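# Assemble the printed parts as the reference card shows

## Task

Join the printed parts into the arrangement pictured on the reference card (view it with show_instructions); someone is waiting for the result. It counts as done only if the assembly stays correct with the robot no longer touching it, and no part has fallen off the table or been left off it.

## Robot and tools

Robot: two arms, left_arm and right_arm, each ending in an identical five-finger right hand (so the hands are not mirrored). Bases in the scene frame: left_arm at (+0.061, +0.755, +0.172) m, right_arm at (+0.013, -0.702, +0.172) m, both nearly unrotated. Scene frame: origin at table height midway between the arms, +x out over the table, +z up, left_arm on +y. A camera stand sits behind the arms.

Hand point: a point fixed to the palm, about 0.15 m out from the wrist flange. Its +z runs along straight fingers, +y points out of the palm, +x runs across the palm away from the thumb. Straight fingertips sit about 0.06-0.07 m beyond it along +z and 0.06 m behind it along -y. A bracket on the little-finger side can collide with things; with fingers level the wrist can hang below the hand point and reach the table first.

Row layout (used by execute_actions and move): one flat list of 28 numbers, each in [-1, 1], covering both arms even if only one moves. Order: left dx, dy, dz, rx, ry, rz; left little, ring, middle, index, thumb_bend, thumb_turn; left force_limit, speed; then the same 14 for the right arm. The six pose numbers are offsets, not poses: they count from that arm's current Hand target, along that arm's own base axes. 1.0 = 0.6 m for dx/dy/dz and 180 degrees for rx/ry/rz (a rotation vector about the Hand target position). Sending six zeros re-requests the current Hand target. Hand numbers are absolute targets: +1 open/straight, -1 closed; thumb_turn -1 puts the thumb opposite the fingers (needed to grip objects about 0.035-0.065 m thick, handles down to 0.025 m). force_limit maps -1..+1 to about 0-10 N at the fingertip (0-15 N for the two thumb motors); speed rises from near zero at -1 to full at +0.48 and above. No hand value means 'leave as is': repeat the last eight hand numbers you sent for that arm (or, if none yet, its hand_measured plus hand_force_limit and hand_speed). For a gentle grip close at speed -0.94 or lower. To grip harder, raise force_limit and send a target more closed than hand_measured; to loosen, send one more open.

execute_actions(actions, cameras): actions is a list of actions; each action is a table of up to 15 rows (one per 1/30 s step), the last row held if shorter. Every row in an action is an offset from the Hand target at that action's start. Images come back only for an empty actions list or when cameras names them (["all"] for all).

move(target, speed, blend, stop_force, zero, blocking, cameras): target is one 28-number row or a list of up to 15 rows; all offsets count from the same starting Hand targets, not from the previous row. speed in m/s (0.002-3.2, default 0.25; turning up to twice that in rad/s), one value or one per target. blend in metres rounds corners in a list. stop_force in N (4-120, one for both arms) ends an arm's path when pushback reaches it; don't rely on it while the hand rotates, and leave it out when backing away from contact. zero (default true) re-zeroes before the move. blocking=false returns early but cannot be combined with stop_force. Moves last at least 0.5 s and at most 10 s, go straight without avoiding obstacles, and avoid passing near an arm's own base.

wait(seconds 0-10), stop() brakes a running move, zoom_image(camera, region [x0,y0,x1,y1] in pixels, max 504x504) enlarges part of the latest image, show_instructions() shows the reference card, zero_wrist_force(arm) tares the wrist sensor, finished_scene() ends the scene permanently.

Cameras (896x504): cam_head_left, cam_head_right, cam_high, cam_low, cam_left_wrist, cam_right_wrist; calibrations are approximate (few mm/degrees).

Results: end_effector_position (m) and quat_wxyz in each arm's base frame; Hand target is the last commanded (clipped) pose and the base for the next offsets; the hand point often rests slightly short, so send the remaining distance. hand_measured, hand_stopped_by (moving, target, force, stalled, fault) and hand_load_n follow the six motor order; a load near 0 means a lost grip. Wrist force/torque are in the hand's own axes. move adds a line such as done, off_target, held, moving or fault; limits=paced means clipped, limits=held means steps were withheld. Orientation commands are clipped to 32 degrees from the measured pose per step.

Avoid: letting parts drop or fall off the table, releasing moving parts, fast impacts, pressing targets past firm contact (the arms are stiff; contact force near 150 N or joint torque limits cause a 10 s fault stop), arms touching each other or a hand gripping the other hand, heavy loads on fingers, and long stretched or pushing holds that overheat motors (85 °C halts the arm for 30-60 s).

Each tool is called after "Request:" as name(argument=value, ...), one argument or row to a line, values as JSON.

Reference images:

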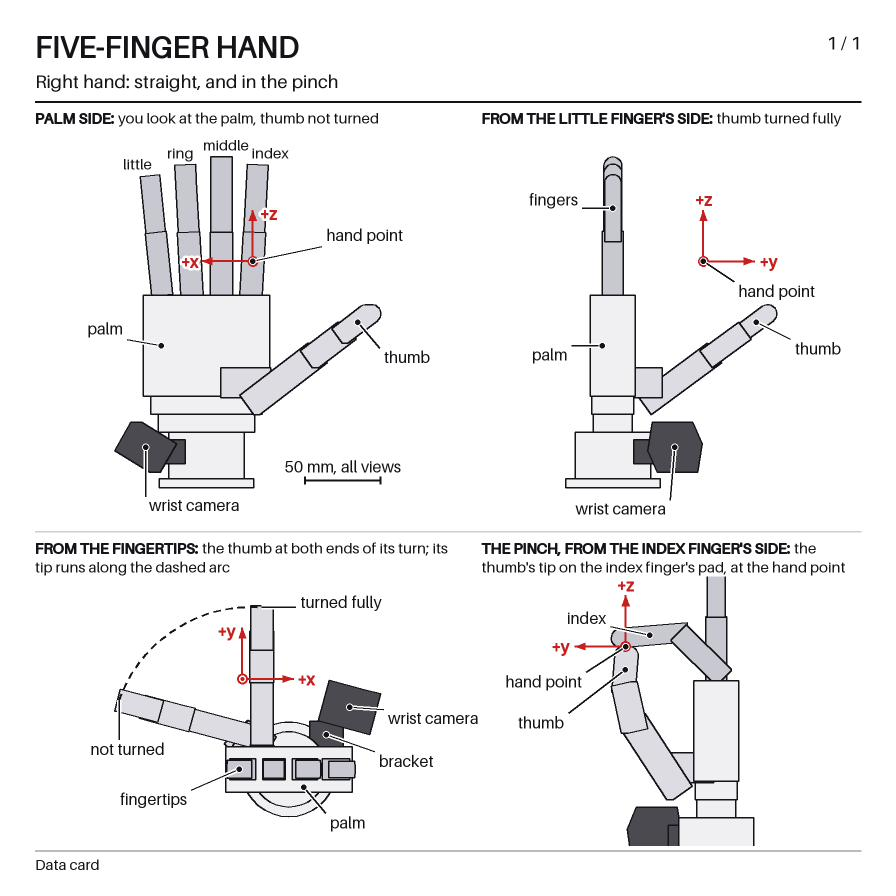

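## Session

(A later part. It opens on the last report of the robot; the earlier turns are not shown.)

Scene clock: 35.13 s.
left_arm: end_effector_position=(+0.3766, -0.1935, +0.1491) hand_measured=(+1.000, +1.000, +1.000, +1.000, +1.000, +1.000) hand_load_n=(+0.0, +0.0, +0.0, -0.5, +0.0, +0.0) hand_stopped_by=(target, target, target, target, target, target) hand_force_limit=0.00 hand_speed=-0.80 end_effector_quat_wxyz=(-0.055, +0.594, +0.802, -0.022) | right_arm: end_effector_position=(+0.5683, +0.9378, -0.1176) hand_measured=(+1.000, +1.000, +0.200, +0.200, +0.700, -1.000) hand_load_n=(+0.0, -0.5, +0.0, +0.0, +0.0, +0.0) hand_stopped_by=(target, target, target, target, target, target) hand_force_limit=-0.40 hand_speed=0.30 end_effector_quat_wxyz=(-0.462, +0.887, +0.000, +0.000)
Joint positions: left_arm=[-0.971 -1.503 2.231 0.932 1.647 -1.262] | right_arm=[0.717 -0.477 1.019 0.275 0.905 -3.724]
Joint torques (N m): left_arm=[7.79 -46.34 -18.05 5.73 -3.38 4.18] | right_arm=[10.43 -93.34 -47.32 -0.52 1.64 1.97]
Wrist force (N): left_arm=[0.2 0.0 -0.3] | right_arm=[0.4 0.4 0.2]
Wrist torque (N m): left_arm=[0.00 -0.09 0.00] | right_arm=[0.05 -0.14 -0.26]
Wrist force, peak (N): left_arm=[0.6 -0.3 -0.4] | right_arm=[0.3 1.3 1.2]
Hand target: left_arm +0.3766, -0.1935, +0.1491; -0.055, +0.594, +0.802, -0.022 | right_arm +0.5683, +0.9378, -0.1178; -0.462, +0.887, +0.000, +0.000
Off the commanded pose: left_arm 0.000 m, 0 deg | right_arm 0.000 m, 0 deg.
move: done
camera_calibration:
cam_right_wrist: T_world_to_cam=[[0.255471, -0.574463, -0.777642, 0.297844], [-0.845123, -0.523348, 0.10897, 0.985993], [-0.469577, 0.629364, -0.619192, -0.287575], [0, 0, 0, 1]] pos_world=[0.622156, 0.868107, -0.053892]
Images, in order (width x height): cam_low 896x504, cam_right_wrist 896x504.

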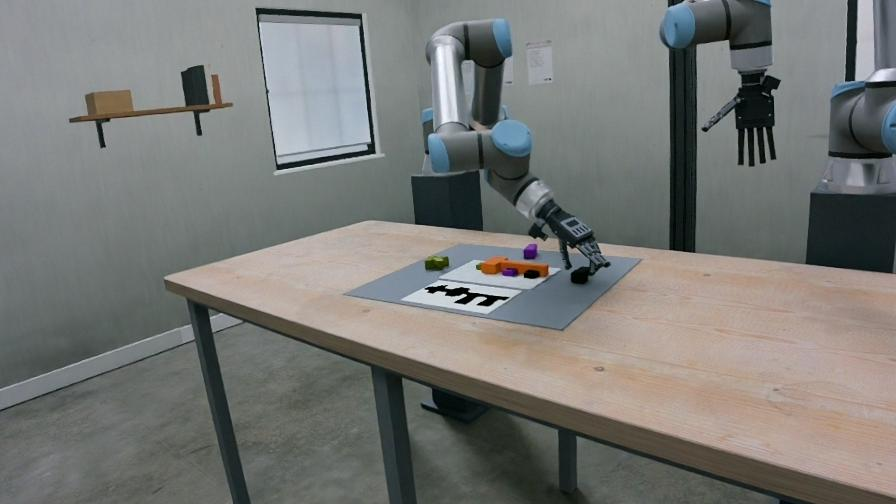

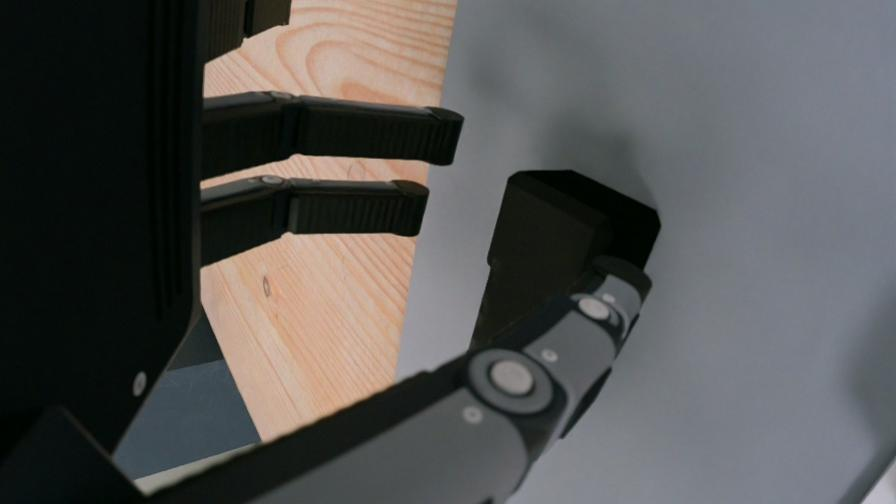

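Request:
move(
  target=[0,0,0,0,0,0,1,1,1,1,1,1,0,-0.8,0,-0.002,-0.053,0,0,0,1,1,0.2,0.2,0.7,-1,-0.4,0.3],
  speed=0.03,
  stop_force=4,
  cameras=["cam_right_wrist","cam_low"],
)

Request:
zoom_image(
  camera="cam_low",
  region=[500, 200, 640, 300],
)

Scene clock: 38.37 s.
left_arm: end_effector_position=(+0.3766, -0.1935, +0.1491) hand_measured=(+1.000, +1.000, +1.000, +1.000, +1.000, +1.000) hand_load_n=(+0.0, +0.0, +0.0, +0.0, +0.0, +0.0) hand_stopped_by=(target, target, target, target, target, target) hand_force_limit=0.00 hand_speed=-0.80 end_effector_quat_wxyz=(-0.055, +0.594, +0.802, -0.022) | right_arm: end_effector_position=(+0.5682, +0.9367, -0.1440) hand_measured=(+1.000, +1.000, +0.200, +0.200, +0.700, -1.000) hand_load_n=(+0.0, +0.0, -0.5, +0.0, +0.0, +0.0) hand_stopped_by=(target, target, target, target, target, target) hand_force_limit=-0.40 hand_speed=0.30 end_effector_quat_wxyz=(-0.462, +0.887, +0.000, +0.000)
Joint positions: left_arm=[-0.971 -1.503 2.231 0.932 1.647 -1.262] | right_arm=[0.716 -0.451 1.019 0.25 0.904 -3.725]
Joint torques (N m): left_arm=[8.74 -46.82 -18.79 5.64 -3.29 4.15] | right_arm=[2.55 -115.58 -23.23 4.88 1.39 -0.11]
Wrist force (N): left_arm=[-0.2 -0.2 -0.4] | right_arm=[0.1 -0.3 -0.3]
Wrist torque (N m): left_arm=[-0.03 -0.03 -0.02] | right_arm=[0.06 -0.11 -0.11]
Wrist force, peak (N): left_arm=[0.2 -0.8 -0.1] | right_arm=[-1.5 -18.4 -15.0]
Hand target: left_arm +0.3766, -0.1935, +0.1491; -0.055, +0.594, +0.802, -0.022 | right_arm +0.5682, +0.9367, -0.1440; -0.462, +0.887, +0.000, +0.000 (not the last commanded pose)
Off the commanded pose: left_arm 0.000 m, 0 deg | right_arm 0.006 m, 0 deg.
move: contact (right_arm)
camera_calibration:
cam_right_wrist: T_world_to_cam=[[0.255325, -0.574654, -0.777548, 0.277003], [-0.845123, -0.523293, 0.10923, 0.98832], [-0.469655, 0.629235, -0.619264, -0.303137], [0, 0, 0, 1]] pos_world=[0.622156, 0.867106, -0.080292]
Images, in order (width x height): cam_low 896x504, cam_right_wrist 896x504.

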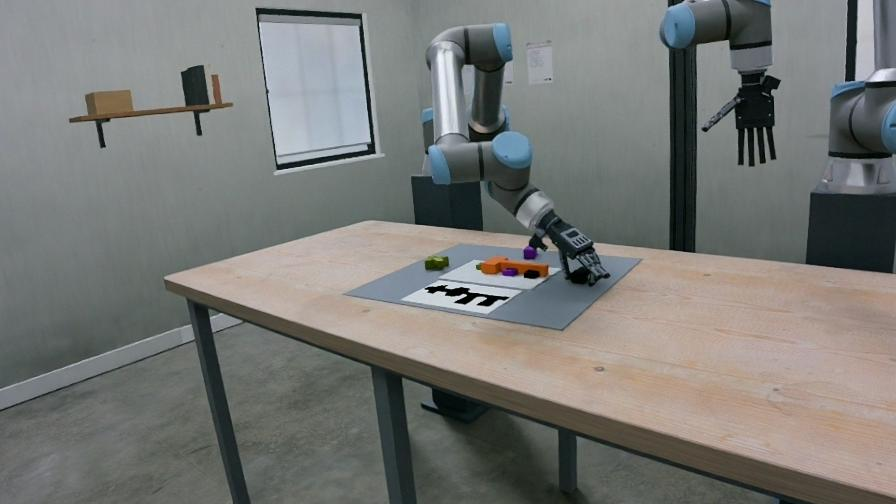

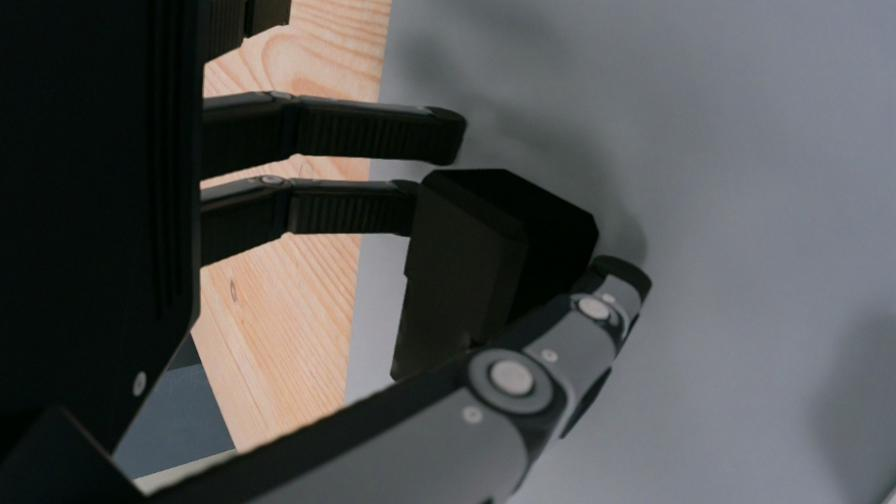

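Scaled by 3.600.

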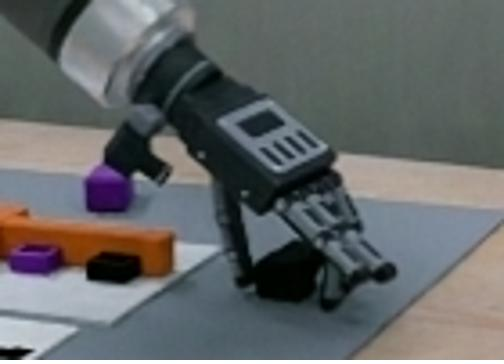

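Request:
move(
  target=[0,0,0,0,0,0,1,1,1,1,1,1,0,-0.8,0,0,0,0,0,0,1,1,-0.4,-0.4,0.2,-1,-0.4,-0.9],
  cameras=["cam_right_wrist","cam_low"],
)

Request:
zoom_image(
  camera="cam_low",
  region=[500, 200, 640, 300],
)

Scene clock: 40.63 s.
left_arm: end_effector_position=(+0.3766, -0.1935, +0.1491) hand_measured=(+1.000, +1.000, +1.000, +1.000, +1.000, +1.000) hand_load_n=(+0.0, +0.0, +0.0, +0.0, +0.0, +0.0) hand_stopped_by=(target, target, target, target, target, target) hand_force_limit=0.00 hand_speed=-0.80 end_effector_quat_wxyz=(-0.055, +0.594, +0.802, -0.022) | right_arm: end_effector_position=(+0.5682, +0.9367, -0.1440) hand_measured=(+1.000, +1.000, -0.012, -0.058, +0.594, -1.000) hand_load_n=(+0.0, +0.0, +2.0, +5.5, +6.0, +0.5) hand_stopped_by=(target, target, force, force, force, target) hand_force_limit=-0.40 hand_speed=-0.90 end_effector_quat_wxyz=(-0.462, +0.887, +0.000, +0.000)
Joint positions: left_arm=[-0.971 -1.503 2.231 0.932 1.647 -1.262] | right_arm=[0.716 -0.451 1.019 0.25 0.904 -3.725]
Joint torques (N m): left_arm=[8.21 -44.58 -19.01 5.62 -2.92 4.06] | right_arm=[5.13 -113.73 -23.31 4.29 -0.12 0.48]
Wrist force (N): left_arm=[0.2 0.1 -0.1] | right_arm=[0.1 -0.5 -0.4]
Wrist torque (N m): left_arm=[0.01 -0.10 0.02] | right_arm=[0.07 -0.12 -0.09]
Wrist force, peak (N): left_arm=[0.4 -0.3 -0.5] | right_arm=[0.6 -1.1 0.4]
Hand target: left_arm +0.3766, -0.1935, +0.1491; -0.055, +0.594, +0.802, -0.022 | right_arm +0.5682, +0.9367, -0.1440; -0.462, +0.887, +0.000, +0.000
Off the commanded pose: left_arm 0.000 m, 0 deg | right_arm 0.000 m, 0 deg.
move: done
camera_calibration:
cam_right_wrist: T_world_to_cam=[[0.255325, -0.574654, -0.777548, 0.277029], [-0.845123, -0.523293, 0.10923, 0.988235], [-0.469655, 0.629235, -0.619264, -0.303184], [0, 0, 0, 1]] pos_world=[0.622056, 0.867106, -0.080292]
Images, in order (width x height): cam_low 896x504, cam_right_wrist 896x504.

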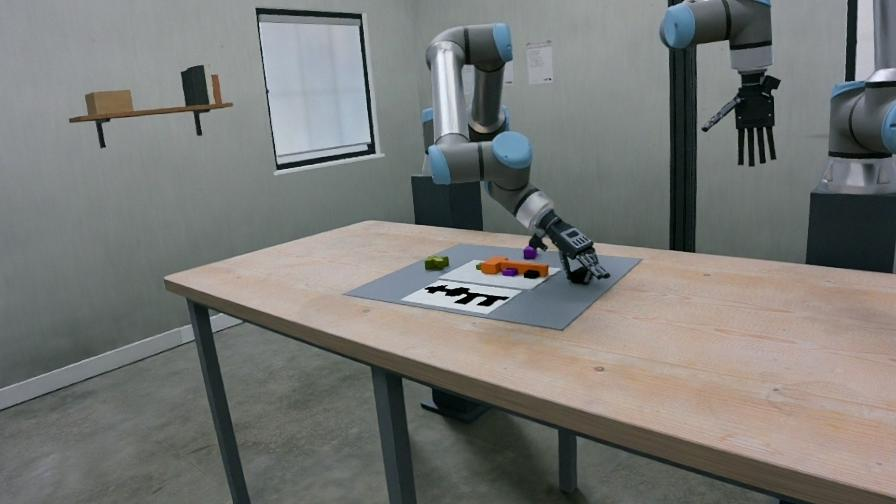

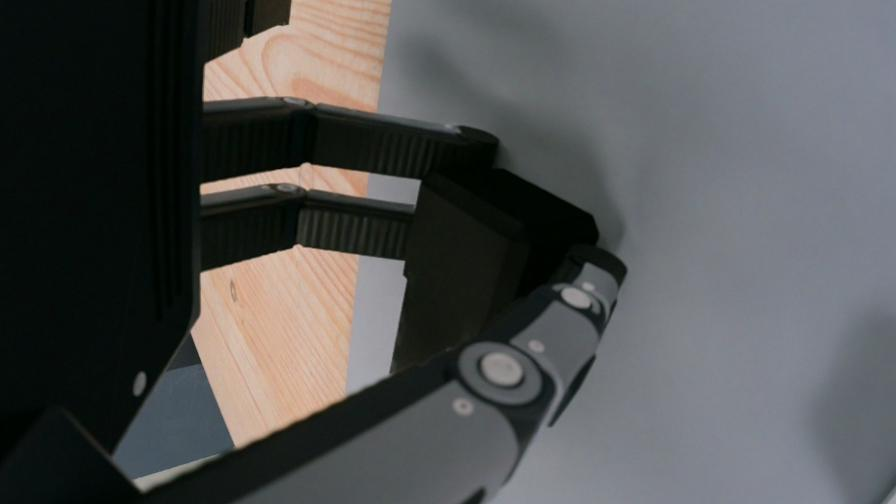

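Scaled by 3.600.

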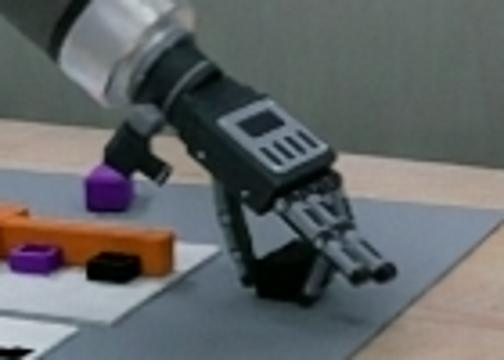

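Request:
move(
  target=[
    [0,0,0,0,0,0,1,1,1,1,1,1,0,-0.8,0,0,0.117,0,0,0,1,1,-0.4,-0.4,0.2,-1,-0.4,-0.9],
    [0,0,0,0,0,0,1,1,1,1,1,1,0,-0.8,0.083,-0.167,0.117,0,0,0.032,1,1,-0.4,-0.4,0.2,-1,-0.4,-0.9],
  ],
  speed=0.15,
  cameras=["cam_right_wrist","cam_low"],
)

Request:
zoom_image(
  camera="cam_low",
  region=[480, 190, 620, 290],
)

Request:
zoom_image(
  camera="cam_right_wrist",
  region=[380, 100, 860, 504],
)

Scene clock: 45.17 s.
left_arm: end_effector_position=(+0.3766, -0.1935, +0.1491) hand_measured=(+1.000, +1.000, +1.000, +1.000, +1.000, +1.000) hand_load_n=(+0.0, +0.0, +0.0, -0.5, +0.0, +0.0) hand_stopped_by=(target, target, target, target, target, target) hand_force_limit=0.00 hand_speed=-0.80 end_effector_quat_wxyz=(-0.055, +0.594, +0.802, -0.022) | right_arm: end_effector_position=(+0.6179, +0.8366, -0.0738) hand_measured=(+1.000, +1.000, -0.012, -0.058, +0.594, -1.000) hand_load_n=(+0.0, +0.0, +2.5, +5.0, +6.5, +0.5) hand_stopped_by=(target, target, force, force, force, target) hand_force_limit=-0.40 hand_speed=-0.90 end_effector_quat_wxyz=(-0.461, +0.886, +0.045, -0.023)
Joint positions: left_arm=[-0.971 -1.503 2.231 0.932 1.647 -1.262] | right_arm=[0.59 -0.529 1.07 0.439 0.762 -3.964]
Joint torques (N m): left_arm=[8.5 -44.19 -19.78 5.66 -2.94 3.83] | right_arm=[-9.81 -94.16 -44.7 5.55 -4.25 -1.81]
Wrist force (N): left_arm=[-0.2 0.0 -0.4] | right_arm=[0.1 0.4 0.3]
Wrist torque (N m): left_arm=[0.00 -0.02 -0.01] | right_arm=[0.03 -0.09 -0.04]
Wrist force, peak (N): left_arm=[0.6 -0.3 -0.2] | right_arm=[0.3 1.6 1.4]
Hand target: left_arm +0.3766, -0.1935, +0.1491; -0.055, +0.594, +0.802, -0.022 | right_arm +0.6180, +0.8365, -0.0738; -0.461, +0.886, +0.045, -0.023
Off the commanded pose: left_arm 0.000 m, 0 deg | right_arm 0.000 m, 0 deg.
move: done
camera_calibration:
cam_right_wrist: T_world_to_cam=[[0.311615, -0.546112, -0.777598, 0.20264], [-0.788347, -0.605447, 0.109287, 1.00385], [-0.530477, 0.578961, -0.619192, -0.0937594], [0, 0, 0, 1]] pos_world=[0.678502, 0.772727, -0.0101916]
Images, in order (width x height): cam_low 896x504, cam_right_wrist 896x504.

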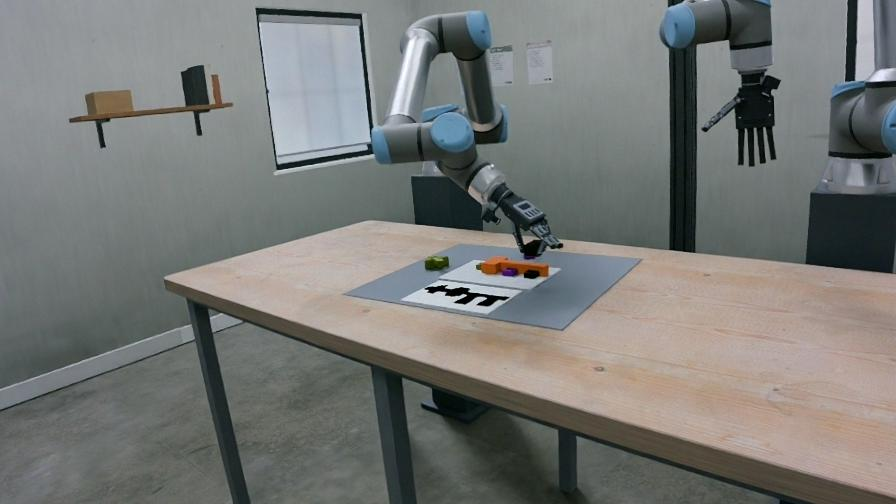

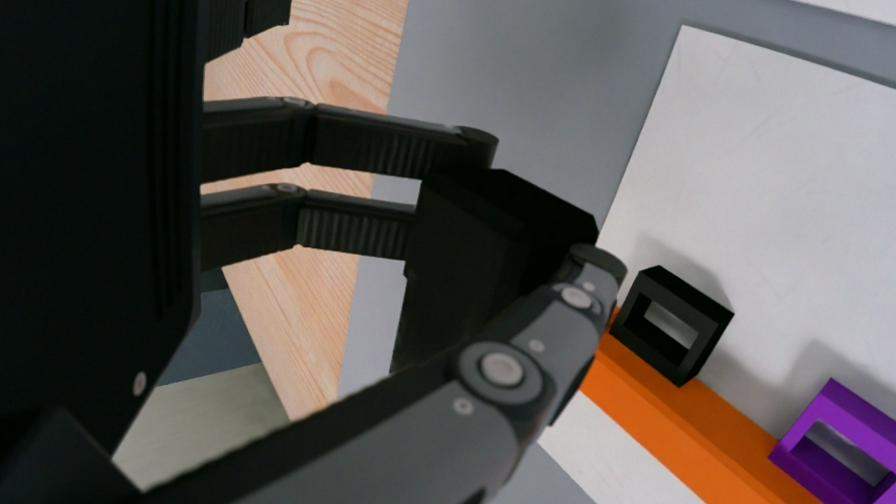

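Scaled by 3.600.

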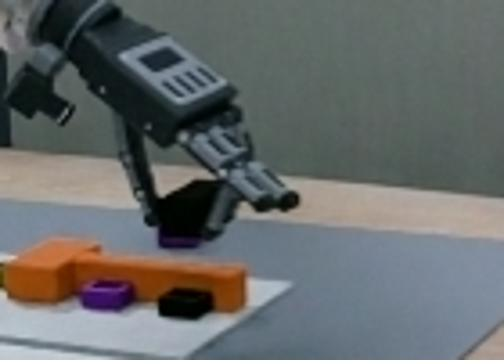

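Scaled by 1.050.

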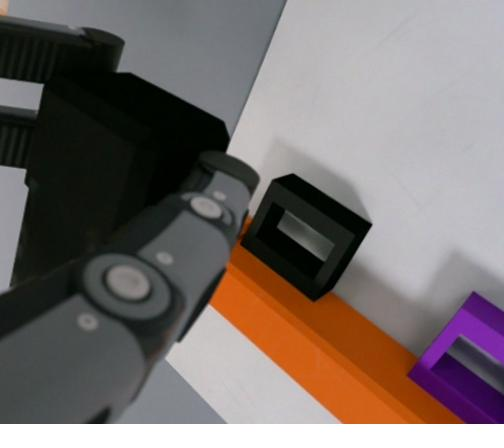

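Request:
zoom_image(
  camera="cam_right_wrist",
  region=[600, 250, 750, 400],
)

Request:
zoom_image(
  camera="cam_right_wrist",
  region=[370, 150, 610, 390],
)

Request:
zoom_image(
  camera="cam_right_wrist",
  region=[746, 354, 896, 504],
)

Scaled by 3.360.

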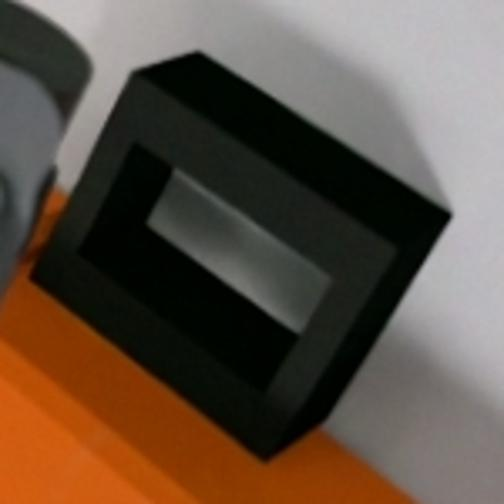

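Scaled by 2.100.

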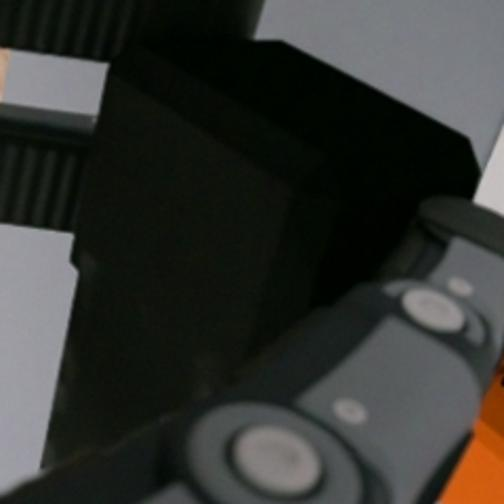

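Scaled by 3.360.

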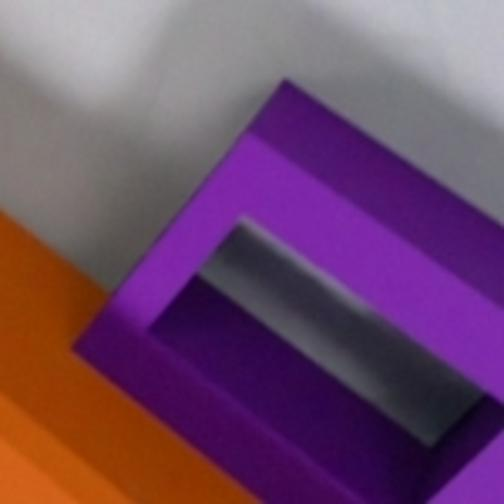

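Request:
move(
  target=[0.316,-0.554,-0.115,0,0,0,1,1,1,1,1,1,0,-0.8,0,0.058,-0.05,0,0,-0.0283,1,1,-0.4,-0.4,0.2,-1,-0.4,-0.9],
  cameras=["cam_right_wrist","cam_left_wrist"],
)

Request:
zoom_image(
  camera="cam_left_wrist",
  region=[350, 150, 600, 350],
)

Scene clock: 57.50 s.
left_arm: end_effector_position=(+0.5661, -0.5259, +0.0802) hand_measured=(+1.000, +1.000, +1.000, +1.000, +1.000, +1.000) hand_load_n=(+0.0, +0.0, +0.0, +0.0, +0.0, +0.0) hand_stopped_by=(target, target, target, target, target, target) hand_force_limit=0.00 hand_speed=-0.80 end_effector_quat_wxyz=(-0.055, +0.594, +0.802, -0.022) | right_arm: end_effector_position=(+0.6180, +0.8713, -0.1038) hand_measured=(+1.000, +1.000, -0.012, -0.058, +0.594, -1.000) hand_load_n=(+0.0, +0.0, +2.5, +5.0, +6.5, +0.5) hand_stopped_by=(target, target, force, force, force, target) hand_force_limit=-0.40 hand_speed=-0.90 end_effector_quat_wxyz=(-0.462, +0.887, +0.005, -0.003)
Joint positions: left_arm=[-1.014 -0.918 1.521 1.053 1.651 -1.305] | right_arm=[0.627 -0.502 1.057 0.327 0.838 -3.823]
Joint torques (N m): left_arm=[8.88 -72.52 -40.23 5.81 4.42 1.89] | right_arm=[10.58 -92.4 -46.44 -0.18 1.54 2.04]
Wrist force (N): left_arm=[0.1 0.0 -0.4] | right_arm=[0.0 0.0 0.6]
Wrist torque (N m): left_arm=[0.04 0.00 0.22] | right_arm=[-0.05 -0.10 -0.30]
Wrist force, peak (N): left_arm=[1.9 -0.5 0.1] | right_arm=[-0.2 0.9 0.4]
Hand target: left_arm +0.5662, -0.5259, +0.0801; -0.055, +0.594, +0.802, -0.022 | right_arm +0.6180, +0.8713, -0.1038; -0.462, +0.887, +0.005, -0.003
Off the commanded pose: left_arm 0.000 m, 0 deg | right_arm 0.000 m, 0 deg.
move: done
camera_calibration:
cam_left_wrist: T_world_to_cam=[[0.826406, 0.554579, -0.0974432, -0.166423], [0.539151, -0.729448, 0.420977, -0.723642], [0.162386, -0.400435, -0.901822, -0.120842], [0, 0, 0, 1]] pos_world=[0.547309, -0.483953, 0.179443]
cam_right_wrist: T_world_to_cam=[[0.261944, -0.571595, -0.777601, 0.251236], [-0.83898, -0.533085, 0.109237, 0.99651], [-0.476968, 0.623778, -0.619196, -0.204454], [0, 0, 0, 1]] pos_world=[0.672724, 0.802364, -0.0400916]
Images, in order (width x height): cam_left_wrist 896x504, cam_right_wrist 896x504.

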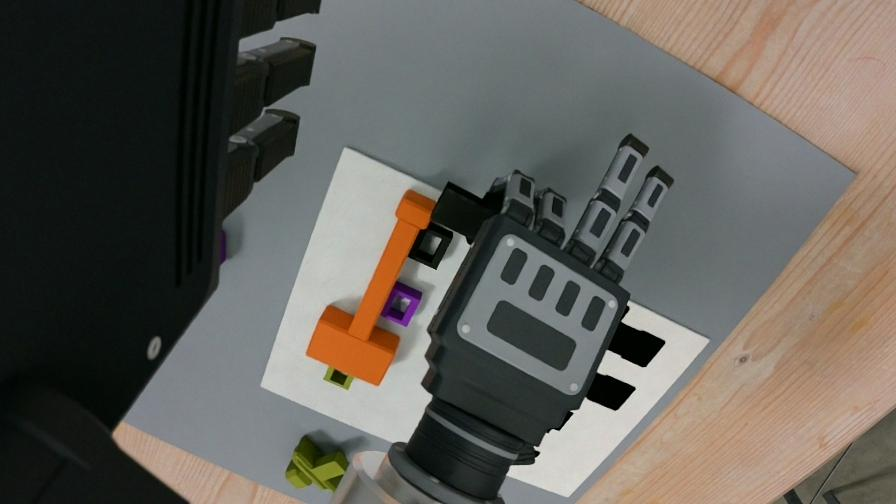

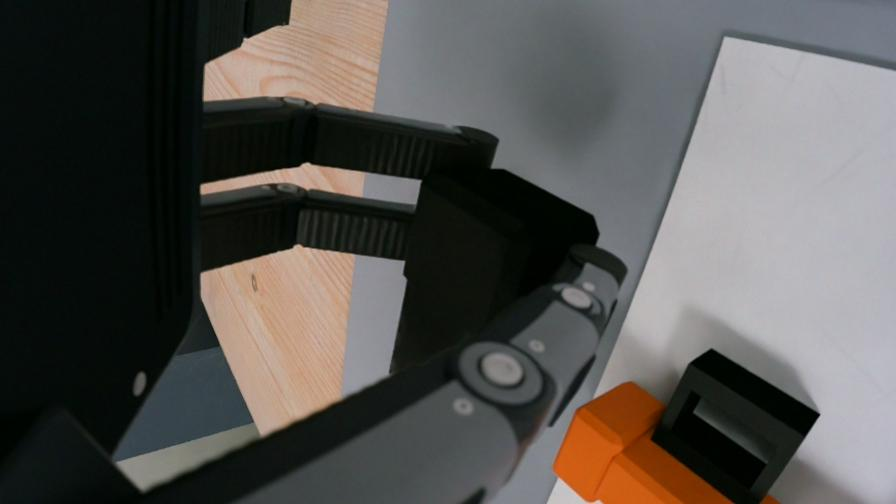

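Scaled by 2.016.

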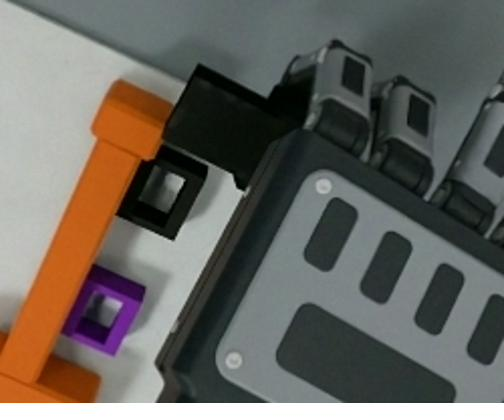

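Request:
zoom_image(
  camera="cam_left_wrist",
  region=[395, 170, 495, 280],
)

Scaled by 4.582.

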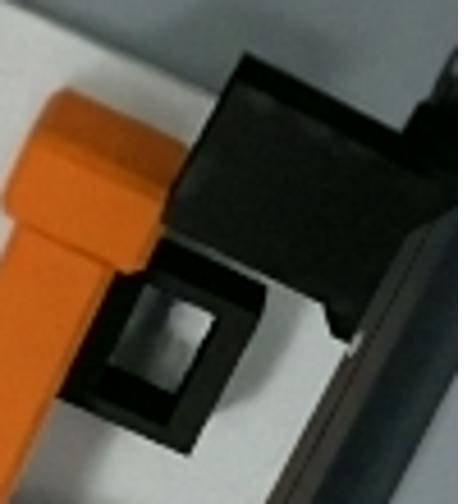

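Request:
move(
  target=[
    [0,0,0,0,0,0,1,1,1,1,1,1,0,-0.8,0.006,-0.0925,0,0,0,0.0067,1,1,-0.4,-0.4,0.2,-1,-0.4,-0.9],
    [0,0,0,0,0,0,1,1,1,1,1,1,0,-0.8,0.006,-0.0925,-0.032,0,0,0.0067,1,1,-0.4,-0.4,0.2,-1,-0.4,-0.9],
  ],
  speed=0.1,
  cameras=["cam_right_wrist","cam_left_wrist","cam_low"],
)

Request:
zoom_image(
  camera="cam_left_wrist",
  region=[370, 170, 530, 330],
)

Request:
zoom_image(
  camera="cam_right_wrist",
  region=[370, 150, 870, 504],
)

Request:
zoom_image(
  camera="cam_low",
  region=[480, 230, 580, 300],
)

Scene clock: 63.37 s.
left_arm: end_effector_position=(+0.5662, -0.5259, +0.0801) hand_measured=(+1.000, +1.000, +1.000, +1.000, +1.000, +1.000) hand_load_n=(+0.0, +0.0, +0.0, +0.0, +0.0, +0.0) hand_stopped_by=(target, target, target, target, target, target) hand_force_limit=0.00 hand_speed=-0.80 end_effector_quat_wxyz=(-0.055, +0.594, +0.802, -0.022) | right_arm: end_effector_position=(+0.6216, +0.8158, -0.1228) hand_measured=(+1.000, +1.000, -0.012, -0.058, +0.594, -1.000) hand_load_n=(-0.5, +0.0, +2.5, +5.0, +6.5, +0.5) hand_stopped_by=(target, target, force, force, force, target) hand_force_limit=-0.40 hand_speed=-0.90 end_effector_quat_wxyz=(-0.462, +0.887, +0.015, -0.008)
Joint positions: left_arm=[-1.014 -0.918 1.521 1.053 1.651 -1.305] | right_arm=[0.573 -0.523 1.152 0.308 0.792 -3.905]
Joint torques (N m): left_arm=[8.29 -70.41 -39.71 5.88 4.22 3.38] | right_arm=[-7.9 -91.89 -44.75 -0.14 -3.82 -0.89]
Wrist force (N): left_arm=[0.2 -0.1 -0.5] | right_arm=[-0.1 0.6 0.3]
Wrist torque (N m): left_arm=[0.03 -0.01 0.22] | right_arm=[0.06 -0.08 -0.03]
Wrist force, peak (N): left_arm=[0.1 0.1 -0.9] | right_arm=[0.1 1.1 0.7]
Hand target: left_arm +0.5662, -0.5259, +0.0801; -0.055, +0.594, +0.802, -0.022 | right_arm +0.6216, +0.8158, -0.1230; -0.462, +0.887, +0.015, -0.008
Off the commanded pose: left_arm 0.000 m, 0 deg | right_arm 0.000 m, 0 deg.
move: done
camera_calibration:
cam_left_wrist: T_world_to_cam=[[0.826458, 0.554493, -0.0974877, -0.166513], [0.5391, -0.72951, 0.420935, -0.723763], [0.162287, -0.400441, -0.901837, -0.120844], [0, 0, 0, 1]] pos_world=[0.547408, -0.484053, 0.179442]
cam_right_wrist: T_world_to_cam=[[0.273933, -0.566005, -0.77756, 0.191753], [-0.827561, -0.550638, 0.109274, 0.979222], [-0.490003, 0.613544, -0.619242, -0.163405], [0, 0, 0, 1]] pos_world=[0.677769, 0.747986, -0.0590918]
Images, in order (width x height): cam_low 896x504, cam_left_wrist 896x504, cam_right_wrist 896x504.

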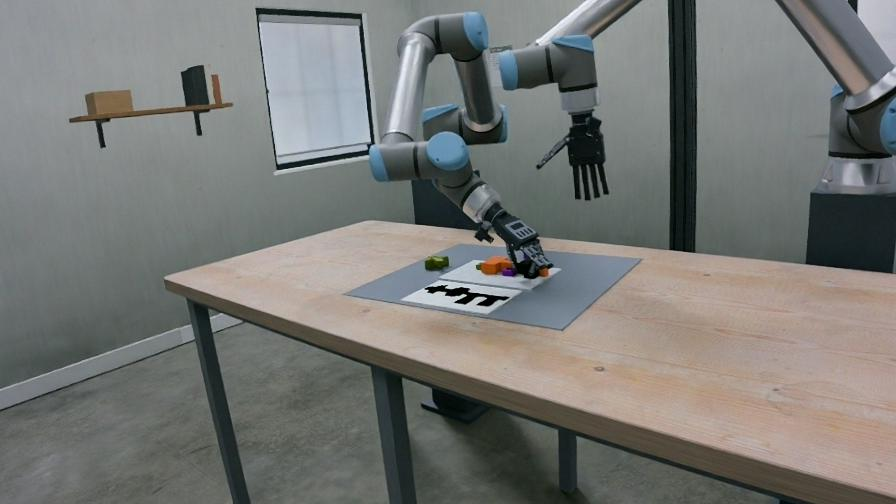

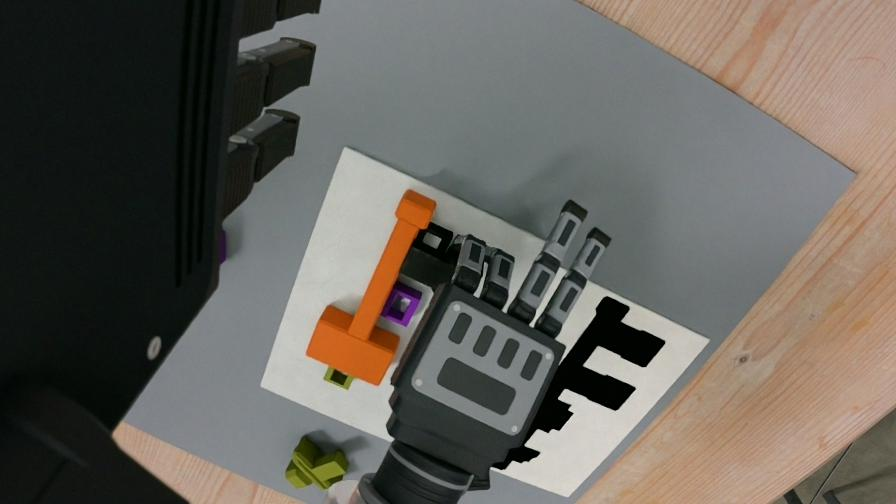

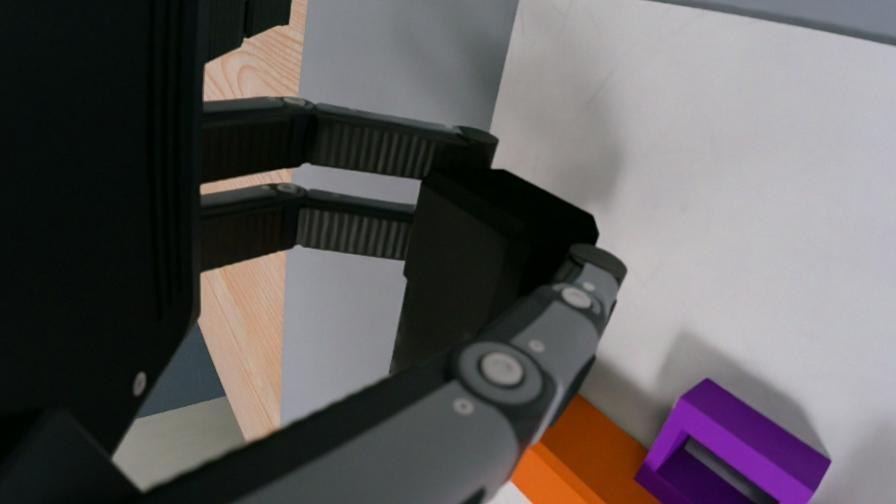

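Scaled by 3.150.

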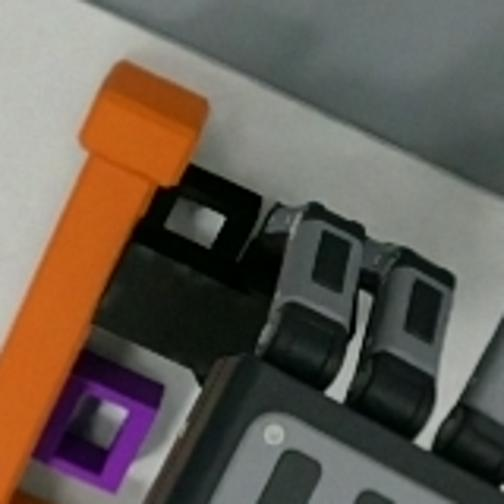

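Scaled by 1.008.

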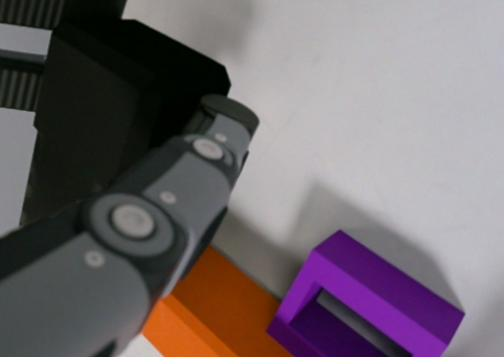

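Scaled by 5.040.

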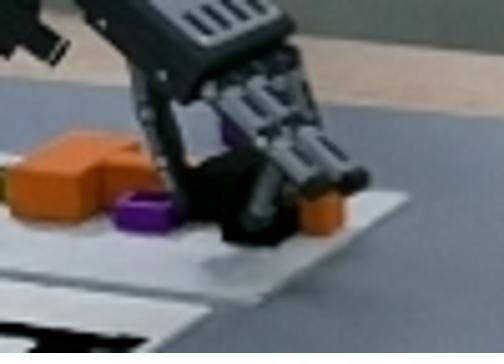

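Request:
zoom_image(
  camera="cam_left_wrist",
  region=[390, 210, 470, 290],
)

Scaled by 6.300.

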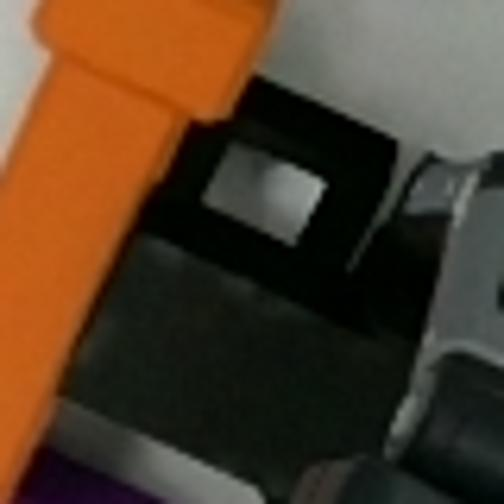

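Request:
move(
  target=[0.045,-0.177,-0.03,0.1318,0.0534,0,1,1,1,1,1,1,0,-0.8,0,0,0,0,0,0,1,1,-0.4,-0.4,0.2,-1,-0.4,-0.9],
  speed=0.15,
  cameras=["cam_left_wrist"],
)

Request:
zoom_image(
  camera="cam_left_wrist",
  region=[400, 200, 520, 320],
)

Scene clock: 69.07 s.
left_arm: end_effector_position=(+0.5899, -0.6203, +0.0638) hand_measured=(+1.000, +1.000, +1.000, +1.000, +1.000, +1.000) hand_load_n=(+0.0, +0.0, +0.0, +0.0, +0.0, +0.0) hand_stopped_by=(target, target, target, target, target, target) hand_force_limit=0.00 hand_speed=-0.80 end_effector_quat_wxyz=(-0.220, +0.572, +0.786, +0.081) | right_arm: end_effector_position=(+0.6216, +0.8158, -0.1230) hand_measured=(+1.000, +1.000, -0.012, -0.058, +0.594, -1.000) hand_load_n=(+0.0, +0.0, +2.5, +5.0, +6.5, +0.5) hand_stopped_by=(target, target, force, force, force, target) hand_force_limit=-0.40 hand_speed=-0.90 end_effector_quat_wxyz=(-0.462, +0.887, +0.015, -0.008)
Joint positions: left_arm=[-1.066 -0.593 1.055 1.581 1.609 -1.371] | right_arm=[0.573 -0.523 1.152 0.308 0.792 -3.905]
Joint torques (N m): left_arm=[8.4 -120.38 -22.45 1.82 3.94 3.81] | right_arm=[0.34 -89.11 -44.07 0.38 -4.06 0.16]
Wrist force (N): left_arm=[0.0 -0.7 -0.3] | right_arm=[0.1 0.5 0.3]
Wrist torque (N m): left_arm=[-0.12 -0.05 -0.03] | right_arm=[0.06 -0.10 -0.02]
Wrist force, peak (N): left_arm=[-4.0 -0.5 1.3] | right_arm=[0.3 0.7 0.6]
Hand target: left_arm +0.5898, -0.6202, +0.0638; -0.220, +0.572, +0.786, +0.081 (not the last commanded pose) | right_arm +0.6216, +0.8158, -0.1230; -0.462, +0.887, +0.015, -0.008
Off the commanded pose: left_arm 0.012 m, 3 deg | right_arm 0.000 m, 0 deg.
move: held (left_arm; a check stopped the path); limits=held
pose unreachable (left arm): on one or more control steps of this call, first in action 0 (counted from 0), this arm could not follow its commanded pose, so it was not sent that pose on those steps. It may still have moved: this result reports where it is.
cause: moving toward the commanded pose would bring a part of the arm too close to another arm (a part of this arm just beyond joint 6 (wrist 3) and a part of the right arm just beyond its joint 6 (wrist 3), 11 mm apart when this arm was first held).
camera_calibration:
cam_left_wrist: T_world_to_cam=[[0.818767, 0.574028, -0.0105681, -0.124299], [0.573751, -0.817431, 0.0511447, -0.849812], [0.0207198, -0.0479391, -0.998635, 0.131176], [0, 0, 0, 1]] pos_world=[0.586635, -0.617024, 0.173146]
Images, in order (width x height): cam_left_wrist 896x504.

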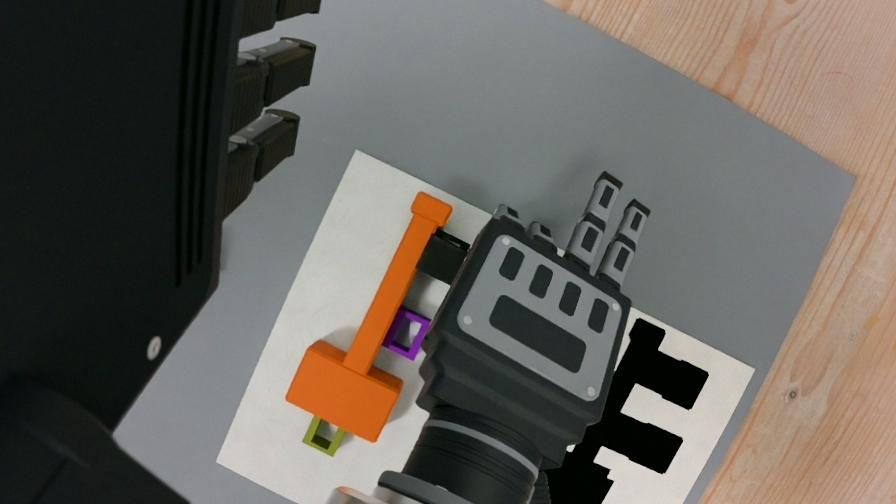

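Scaled by 4.200.

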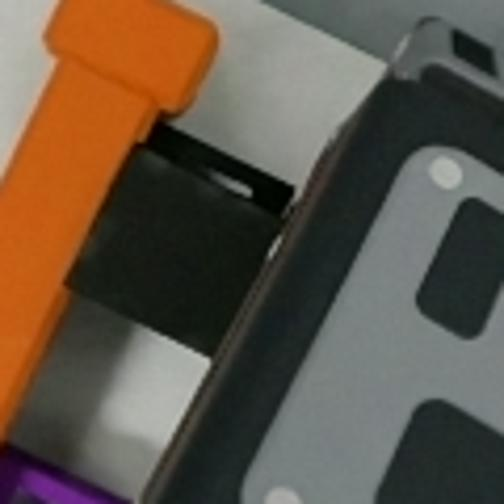

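Request:
move(
  target=[0,0,0,0,0,0,1,1,1,1,1,1,0,-0.8,0,0.006,-0.01,0,0,0,1,1,-0.4,-0.4,0.2,-1,-0.4,-0.9],
  speed=0.05,
  cameras=["cam_left_wrist"],
)

Request:
zoom_image(
  camera="cam_left_wrist",
  region=[400, 200, 500, 300],
)

Scene clock: 73.03 s.
left_arm: end_effector_position=(+0.5898, -0.6202, +0.0638) hand_measured=(+1.000, +1.000, +1.000, +1.000, +1.000, +1.000) hand_load_n=(+0.0, +0.0, +0.0, +0.0, +0.0, +0.0) hand_stopped_by=(target, target, target, target, target, target) hand_force_limit=0.00 hand_speed=-0.80 end_effector_quat_wxyz=(-0.220, +0.572, +0.786, +0.081) | right_arm: end_effector_position=(+0.6216, +0.8193, -0.1289) hand_measured=(+1.000, +1.000, -0.012, -0.058, +0.594, -1.000) hand_load_n=(+0.0, +0.0, +3.0, +4.5, +6.5, +0.0) hand_stopped_by=(target, target, force, force, force, target) hand_force_limit=-0.40 hand_speed=-0.90 end_effector_quat_wxyz=(-0.462, +0.887, +0.015, -0.008)
Joint positions: left_arm=[-1.066 -0.593 1.056 1.58 1.609 -1.371] | right_arm=[0.577 -0.514 1.144 0.304 0.794 -3.901]
Joint torques (N m): left_arm=[9.31 -119.56 -22.89 1.94 4.14 3.93] | right_arm=[8.71 -90.45 -42.8 -0.16 0.89 1.53]
Wrist force (N): left_arm=[0.0 0.0 -0.3] | right_arm=[0.2 0.4 -0.1]
Wrist torque (N m): left_arm=[-0.02 -0.06 -0.01] | right_arm=[0.08 -0.10 -0.27]
Wrist force, peak (N): left_arm=[-0.8 -0.2 -0.2] | right_arm=[0.3 0.9 0.4]
Hand target: left_arm +0.5898, -0.6202, +0.0638; -0.220, +0.572, +0.786, +0.081 | right_arm +0.6216, +0.8194, -0.1290; -0.462, +0.887, +0.015, -0.008
Off the commanded pose: left_arm 0.000 m, 0 deg | right_arm 0.000 m, 0 deg.
move: done
camera_calibration:
cam_left_wrist: T_world_to_cam=[[0.818722, 0.574092, -0.0106288, -0.124197], [0.573817, -0.81738, 0.0512264, -0.849694], [0.0207209, -0.0480391, -0.998631, 0.131119], [0, 0, 0, 1]] pos_world=[0.586535, -0.616924, 0.173146]
Images, in order (width x height): cam_left_wrist 896x504.

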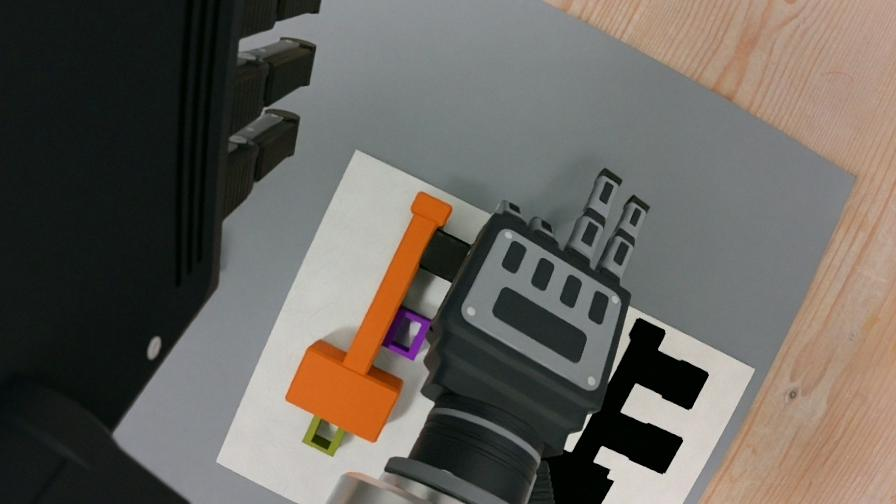

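Scaled by 5.040.

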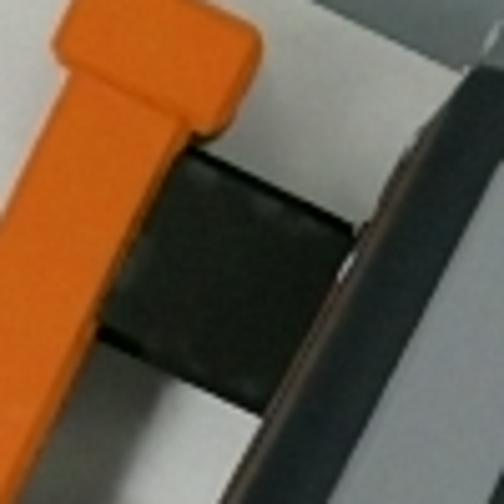

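Request:
move(
  target=[0,0,0,0,0,0,1,1,1,1,1,1,0,-0.8,0,0,-0.0267,0,0,0,1,1,-0.4,-0.4,0.2,-1,-0.4,-0.9],
  speed=0.01,
  stop_force=4,
  cameras=["cam_left_wrist","cam_right_wrist"],
)

Request:
zoom_image(
  camera="cam_left_wrist",
  region=[400, 200, 500, 300],
)

Scene clock: 76.30 s.
left_arm: end_effector_position=(+0.5898, -0.6202, +0.0638) hand_measured=(+1.000, +1.000, +1.000, +1.000, +1.000, +1.000) hand_load_n=(+0.0, +0.0, +0.0, +0.0, +0.0, +0.0) hand_stopped_by=(target, target, target, target, target, target) hand_force_limit=0.00 hand_speed=-0.80 end_effector_quat_wxyz=(-0.220, +0.572, +0.786, +0.081) | right_arm: end_effector_position=(+0.6216, +0.8194, -0.1393) hand_measured=(+1.000, +1.000, -0.012, -0.058, +0.594, -1.000) hand_load_n=(+0.0, +0.0, +2.5, +4.5, +6.5, -1.5) hand_stopped_by=(target, target, force, force, force, target) hand_force_limit=-0.40 hand_speed=-0.90 end_effector_quat_wxyz=(-0.462, +0.887, +0.015, -0.008)
Joint positions: left_arm=[-1.066 -0.593 1.056 1.58 1.609 -1.371] | right_arm=[0.577 -0.503 1.143 0.294 0.794 -3.901]
Joint torques (N m): left_arm=[6.23 -118.4 -23.22 1.96 3.96 3.97] | right_arm=[9.21 -112.15 -18.87 5.85 -0.15 1.34]
Wrist force (N): left_arm=[0.1 -0.4 -0.2] | right_arm=[1.6 0.7 0.6]
Wrist torque (N m): left_arm=[-0.09 -0.07 -0.02] | right_arm=[0.04 -0.11 -0.31]
Wrist force, peak (N): left_arm=[-0.4 -0.7 -0.3] | right_arm=[1.1 -6.2 -2.8]
Hand target: left_arm +0.5898, -0.6202, +0.0638; -0.220, +0.572, +0.786, +0.081 | right_arm +0.6216, +0.8194, -0.1393; -0.462, +0.887, +0.015, -0.008 (not the last commanded pose)
Off the commanded pose: left_arm 0.000 m, 0 deg | right_arm 0.006 m, 0 deg.
move: contact (right_arm)
camera_calibration:
cam_left_wrist: T_world_to_cam=[[0.818722, 0.574092, -0.0106288, -0.124197], [0.573817, -0.81738, 0.0512264, -0.849694], [0.0207209, -0.0480391, -0.998631, 0.131119], [0, 0, 0, 1]] pos_world=[0.586535, -0.616924, 0.173146]
cam_right_wrist: T_world_to_cam=[[0.274011, -0.565979, -0.777551, 0.180946], [-0.82758, -0.550631, 0.109163, 0.983062], [-0.489927, 0.613574, -0.619272, -0.175969], [0, 0, 0, 1]] pos_world=[0.67777, 0.751686, -0.0755922]
Images, in order (width x height): cam_left_wrist 896x504, cam_right_wrist 896x504.

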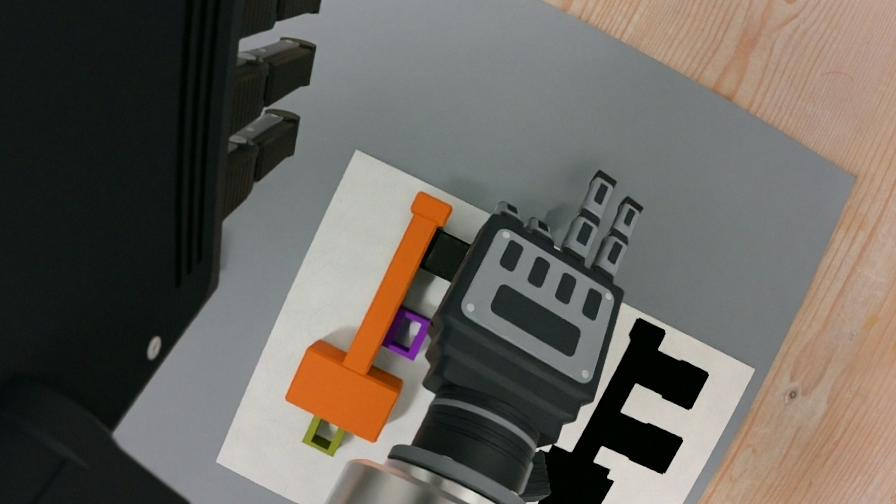

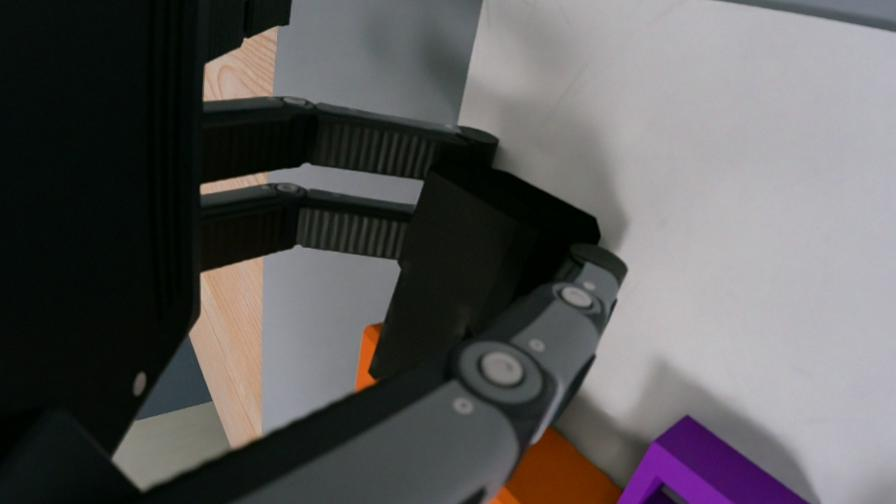

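Scaled by 5.040.

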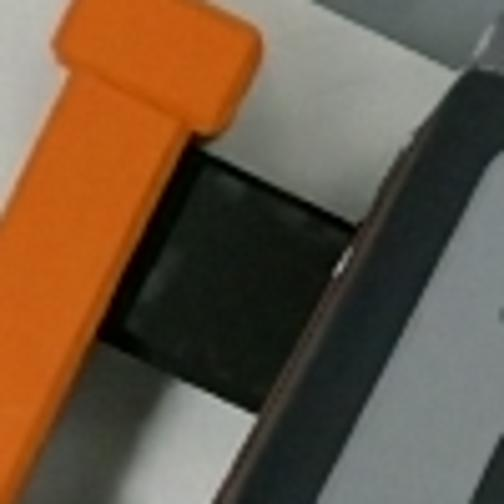

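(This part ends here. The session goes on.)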